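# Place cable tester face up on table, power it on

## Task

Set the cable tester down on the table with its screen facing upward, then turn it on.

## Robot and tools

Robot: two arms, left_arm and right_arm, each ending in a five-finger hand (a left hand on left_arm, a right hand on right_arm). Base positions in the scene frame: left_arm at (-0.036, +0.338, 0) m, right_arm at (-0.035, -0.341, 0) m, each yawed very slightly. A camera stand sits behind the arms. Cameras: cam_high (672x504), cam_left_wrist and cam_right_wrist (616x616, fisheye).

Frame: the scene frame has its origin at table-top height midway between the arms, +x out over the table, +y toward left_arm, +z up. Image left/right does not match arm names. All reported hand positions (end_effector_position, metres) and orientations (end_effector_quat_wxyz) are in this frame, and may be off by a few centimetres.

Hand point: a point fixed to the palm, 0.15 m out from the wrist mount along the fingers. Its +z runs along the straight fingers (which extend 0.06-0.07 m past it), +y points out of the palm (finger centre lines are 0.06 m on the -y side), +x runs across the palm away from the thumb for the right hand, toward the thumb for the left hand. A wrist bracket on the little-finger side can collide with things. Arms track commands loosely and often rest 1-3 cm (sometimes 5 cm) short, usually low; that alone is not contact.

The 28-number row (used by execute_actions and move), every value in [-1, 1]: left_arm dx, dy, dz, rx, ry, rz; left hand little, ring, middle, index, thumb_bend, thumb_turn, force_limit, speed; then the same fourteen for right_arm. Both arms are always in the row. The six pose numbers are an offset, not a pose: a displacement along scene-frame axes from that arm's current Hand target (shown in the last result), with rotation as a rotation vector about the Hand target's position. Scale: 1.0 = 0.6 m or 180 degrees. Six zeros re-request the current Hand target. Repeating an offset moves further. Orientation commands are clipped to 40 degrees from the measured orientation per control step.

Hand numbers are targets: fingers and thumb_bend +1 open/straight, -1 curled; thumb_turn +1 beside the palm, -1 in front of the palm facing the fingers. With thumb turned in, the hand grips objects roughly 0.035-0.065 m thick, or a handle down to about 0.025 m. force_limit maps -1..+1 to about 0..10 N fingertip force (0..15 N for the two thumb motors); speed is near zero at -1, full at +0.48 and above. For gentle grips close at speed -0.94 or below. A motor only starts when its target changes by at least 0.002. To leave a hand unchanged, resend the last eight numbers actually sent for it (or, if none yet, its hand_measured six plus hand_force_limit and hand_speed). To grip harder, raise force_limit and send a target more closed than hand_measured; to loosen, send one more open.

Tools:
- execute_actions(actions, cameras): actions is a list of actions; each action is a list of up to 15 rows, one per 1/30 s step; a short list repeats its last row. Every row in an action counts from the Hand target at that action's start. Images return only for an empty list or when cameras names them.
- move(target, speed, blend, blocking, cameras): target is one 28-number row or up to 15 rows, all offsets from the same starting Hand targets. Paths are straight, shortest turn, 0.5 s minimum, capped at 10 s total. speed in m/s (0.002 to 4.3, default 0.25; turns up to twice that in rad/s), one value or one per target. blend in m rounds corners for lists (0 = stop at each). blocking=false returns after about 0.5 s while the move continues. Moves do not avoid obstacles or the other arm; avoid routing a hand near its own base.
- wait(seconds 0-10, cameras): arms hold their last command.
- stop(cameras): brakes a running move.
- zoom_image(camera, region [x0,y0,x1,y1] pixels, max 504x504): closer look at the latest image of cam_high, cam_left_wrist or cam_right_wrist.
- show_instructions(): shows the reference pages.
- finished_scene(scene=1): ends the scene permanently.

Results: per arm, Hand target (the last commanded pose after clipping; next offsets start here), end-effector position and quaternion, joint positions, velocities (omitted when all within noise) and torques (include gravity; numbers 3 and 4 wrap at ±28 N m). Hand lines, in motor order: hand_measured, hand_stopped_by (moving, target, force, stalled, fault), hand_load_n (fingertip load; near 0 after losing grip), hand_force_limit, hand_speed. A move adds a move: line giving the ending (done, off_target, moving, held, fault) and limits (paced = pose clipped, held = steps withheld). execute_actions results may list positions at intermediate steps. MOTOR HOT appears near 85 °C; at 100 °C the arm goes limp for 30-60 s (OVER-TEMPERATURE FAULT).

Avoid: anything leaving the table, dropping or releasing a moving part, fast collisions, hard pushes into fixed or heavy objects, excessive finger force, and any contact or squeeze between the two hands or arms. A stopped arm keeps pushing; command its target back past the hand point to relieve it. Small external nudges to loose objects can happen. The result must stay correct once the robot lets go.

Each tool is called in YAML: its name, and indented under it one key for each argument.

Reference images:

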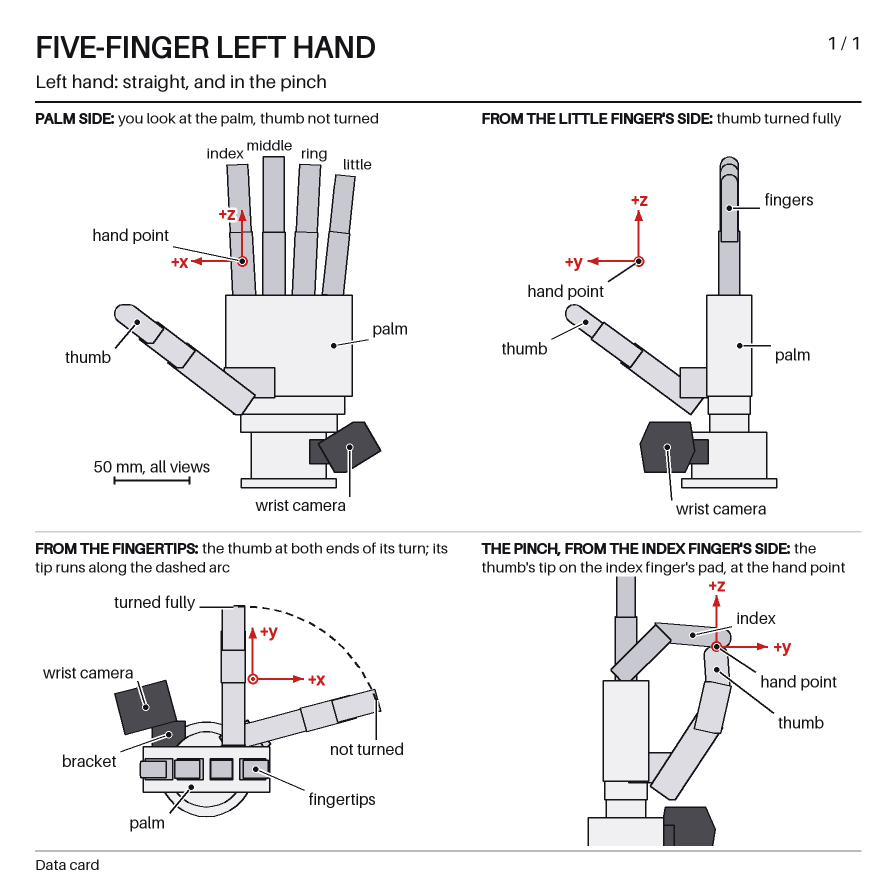

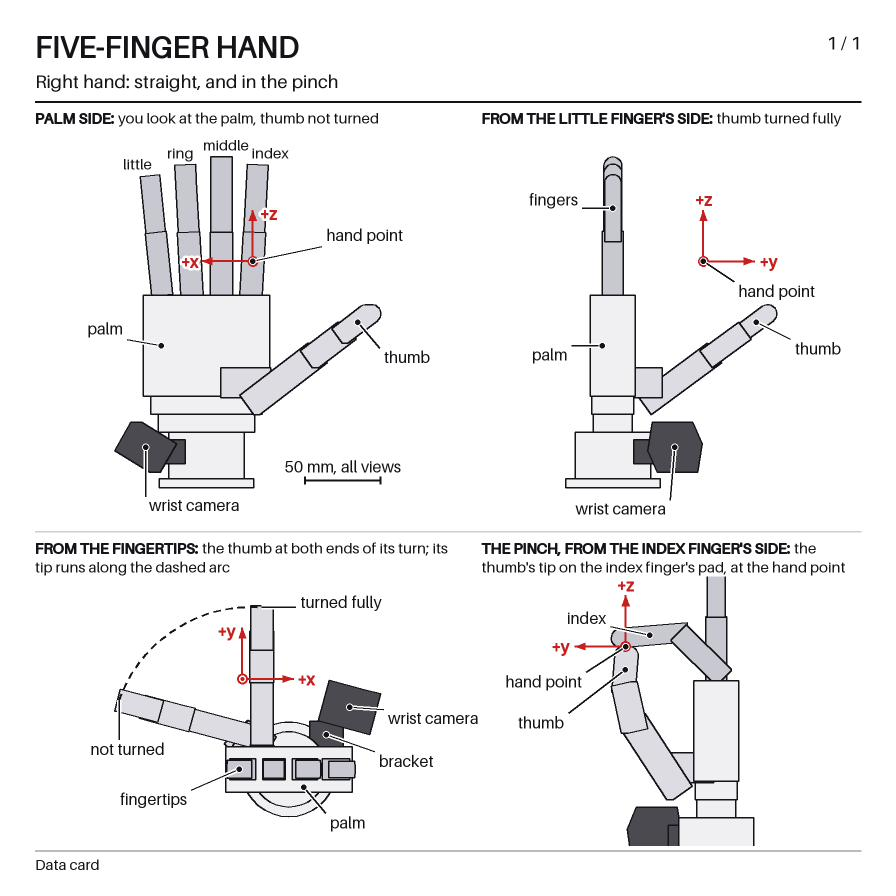

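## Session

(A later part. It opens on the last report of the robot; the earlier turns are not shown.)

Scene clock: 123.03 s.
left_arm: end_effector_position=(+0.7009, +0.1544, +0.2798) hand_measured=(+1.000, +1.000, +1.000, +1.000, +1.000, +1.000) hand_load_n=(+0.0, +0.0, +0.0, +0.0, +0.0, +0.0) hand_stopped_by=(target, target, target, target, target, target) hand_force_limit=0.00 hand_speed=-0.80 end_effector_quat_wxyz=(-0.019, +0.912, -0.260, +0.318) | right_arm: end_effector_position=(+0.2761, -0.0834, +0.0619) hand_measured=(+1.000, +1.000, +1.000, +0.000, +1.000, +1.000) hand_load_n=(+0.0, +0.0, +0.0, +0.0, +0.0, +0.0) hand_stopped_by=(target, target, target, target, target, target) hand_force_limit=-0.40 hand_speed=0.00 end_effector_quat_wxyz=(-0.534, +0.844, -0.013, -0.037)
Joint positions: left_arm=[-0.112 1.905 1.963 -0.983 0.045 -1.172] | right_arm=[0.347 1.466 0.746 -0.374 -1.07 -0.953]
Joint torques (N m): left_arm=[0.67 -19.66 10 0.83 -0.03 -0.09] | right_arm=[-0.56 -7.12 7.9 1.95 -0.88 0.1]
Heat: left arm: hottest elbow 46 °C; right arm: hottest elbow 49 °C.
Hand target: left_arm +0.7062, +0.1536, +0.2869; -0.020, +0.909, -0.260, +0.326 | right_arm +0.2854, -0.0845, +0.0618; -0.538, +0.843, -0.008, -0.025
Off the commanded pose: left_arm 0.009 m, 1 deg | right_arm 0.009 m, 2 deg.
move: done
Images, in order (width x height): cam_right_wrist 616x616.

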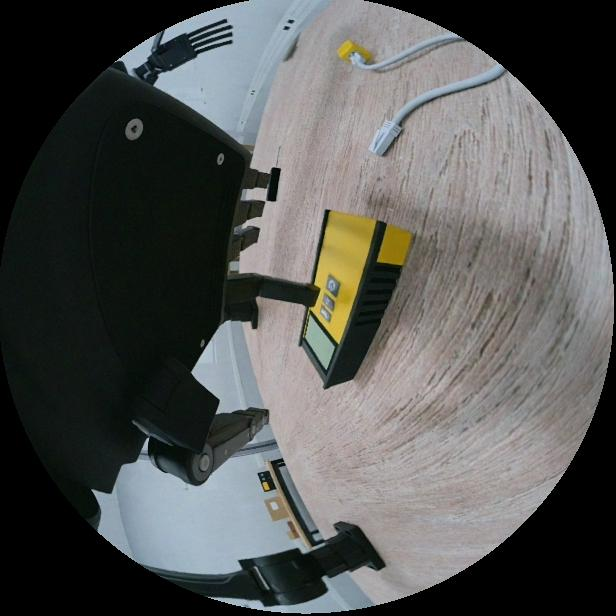

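move:
  target:
    - [0,0,0,0,0,0,1,1,1,1,1,1,0,-0.8,0.005,0.0,-0.05,0,0,0,1,1,1,0,1,1,-0.4,0]
  cameras: ["cam_right_wrist"]
  speed: 0.05

zoom_image:
  camera: "cam_right_wrist"
  region: [270, 260, 390, 380]

Scene clock: 124.60 s.
left_arm: end_effector_position=(+0.7009, +0.1544, +0.2798) hand_measured=(+1.000, +1.000, +1.000, +1.000, +1.000, +1.000) hand_load_n=(+0.0, +0.0, +0.0, +0.0, -0.5, +0.0) hand_stopped_by=(target, target, target, target, target, target) hand_force_limit=0.00 hand_speed=-0.80 end_effector_quat_wxyz=(-0.019, +0.912, -0.260, +0.318) | right_arm: end_effector_position=(+0.2882, -0.0783, +0.0499) hand_measured=(+1.000, +1.000, +1.000, +0.000, +1.000, +1.000) hand_load_n=(+0.0, -0.5, +0.0, -0.5, +0.0, +0.0) hand_stopped_by=(target, target, target, target, target, target) hand_force_limit=-0.40 hand_speed=0.00 end_effector_quat_wxyz=(-0.545, +0.838, +0.000, -0.024)
Joint positions: left_arm=[-0.112 1.905 1.963 -0.983 0.045 -1.172] | right_arm=[0.345 1.515 0.746 -0.286 -1.086 -0.957]
Joint torques (N m): left_arm=[-0.21 -19.96 9.99 0.83 0.01 -0.06] | right_arm=[-0.26 -5.13 5.96 1.89 -0.19 0.02]
Heat: left arm: hottest elbow 46 °C; right arm: hottest elbow 49 °C.
Hand target: left_arm +0.7062, +0.1536, +0.2869; -0.020, +0.909, -0.260, +0.326 | right_arm +0.2883, -0.0845, +0.0317; -0.538, +0.843, -0.008, -0.025
Off the commanded pose: left_arm 0.009 m, 1 deg | right_arm 0.019 m, 1 deg.
move: off_target (right_arm)
Images, in order (width x height): cam_right_wrist 616x616.

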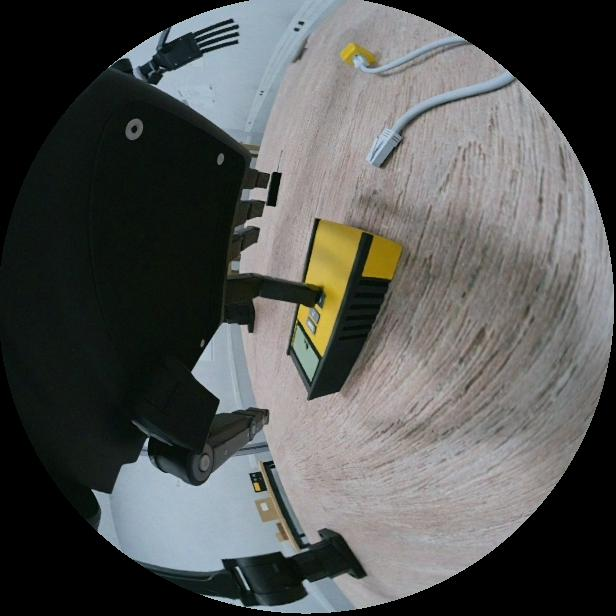

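Scaled by 4.200 from the camera's 616x616 image, which has a finer 880x880 frame.

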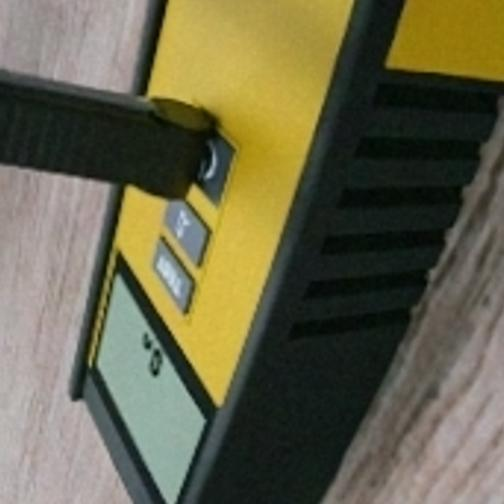

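zoom_image:
  camera: "cam_right_wrist"
  region: [280, 310, 330, 360]

Scaled by 10.080 from the camera's 616x616 image, which has a finer 880x880 frame.

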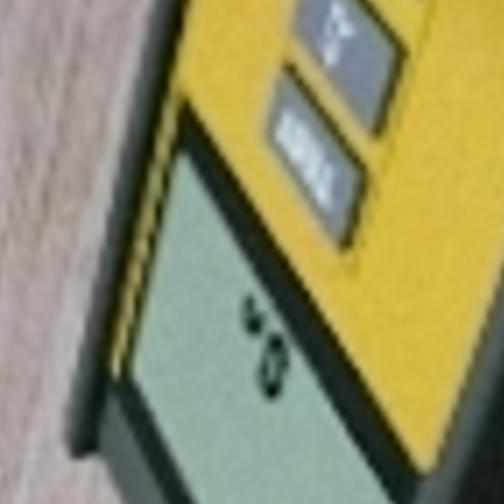

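move:
  target:
    - [0,0,0,0,0,0,1,1,1,1,1,1,0,-0.8,0,0.01,0.12,0,0,0,1,1,1,0,1,1,-0.4,0]
    - [0,0,0,0,0,0,1,1,1,1,1,1,0,-0.8,0.0,-0.15,0.25,0,0,0,1,1,1,0,1,1,-0.4,0]
  cameras: ["cam_right_wrist","cam_high"]
  speed: 0.15

zoom_image:
  camera: "cam_right_wrist"
  region: [330, 220, 450, 340]

zoom_image:
  camera: "cam_high"
  region: [150, 240, 270, 330]

Scene clock: 128.30 s.
left_arm: end_effector_position=(+0.7009, +0.1544, +0.2798) hand_measured=(+1.000, +1.000, +1.000, +1.000, +1.000, +1.000) hand_load_n=(+0.0, +0.0, +0.0, +0.0, +0.0, +0.0) hand_stopped_by=(target, target, target, target, target, target) hand_force_limit=0.00 hand_speed=-0.80 end_effector_quat_wxyz=(-0.019, +0.912, -0.260, +0.318) | right_arm: end_effector_position=(+0.2688, -0.1727, +0.1695) hand_measured=(+1.000, +1.000, +1.000, +0.000, +1.000, +1.000) hand_load_n=(-0.5, +0.0, +0.0, +0.0, +0.0, +0.0) hand_stopped_by=(target, target, target, target, target, target) hand_force_limit=-0.40 hand_speed=0.00 end_effector_quat_wxyz=(-0.535, +0.844, -0.016, -0.041)
Joint positions: left_arm=[-0.112 1.905 1.963 -0.983 0.045 -1.172] | right_arm=[0.104 1.317 0.951 -1.205 -1.133 -1.476]
Joint torques (N m): left_arm=[0.03 -19.84 9.98 0.92 -0.01 -0.1] | right_arm=[-0.44 -5.36 12.78 0.2 -0.96 0.1]
Heat: left arm: hottest elbow 46 °C; right arm: hottest elbow 50 °C.
Hand target: left_arm +0.7062, +0.1536, +0.2869; -0.020, +0.909, -0.260, +0.326 | right_arm +0.2884, -0.1745, +0.1818; -0.538, +0.843, -0.008, -0.025
Off the commanded pose: left_arm 0.009 m, 1 deg | right_arm 0.023 m, 2 deg.
move: off_target (right_arm)
Images, in order (width x height): cam_high 672x504, cam_right_wrist 616x616.

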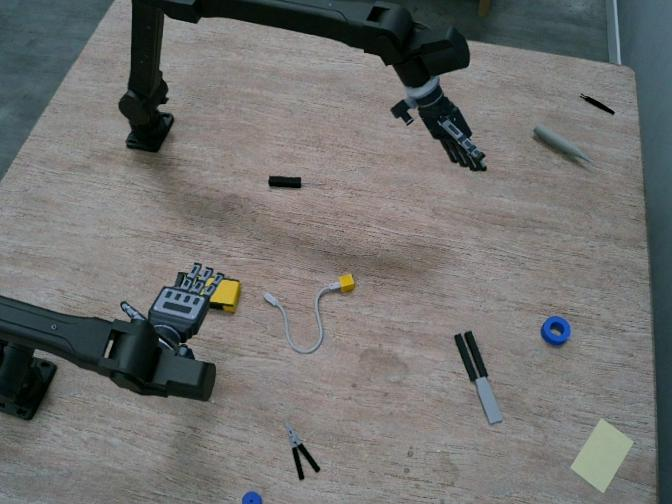

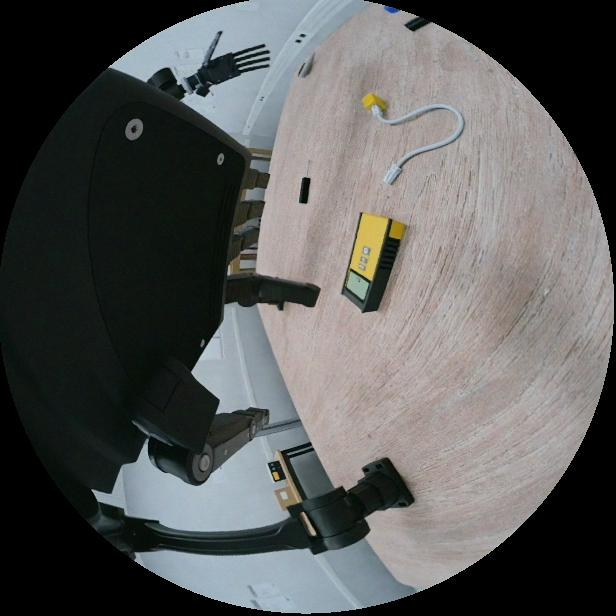

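Scaled by 4.200 from the camera's 616x616 image, which has a finer 880x880 frame.

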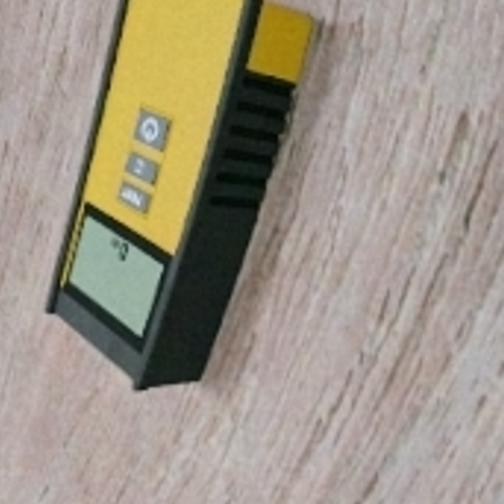

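Scaled by 4.200 from the camera's 672x504 image, which has a finer 960x720 frame.

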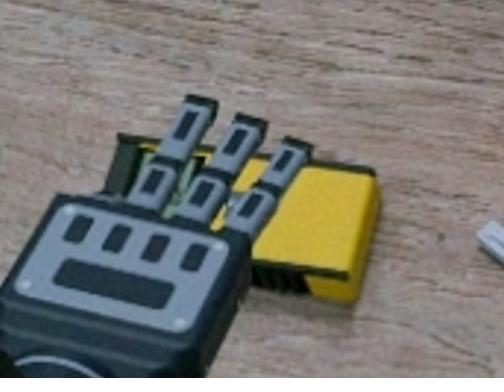

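finished_scene:

The scene is finished: the task was done.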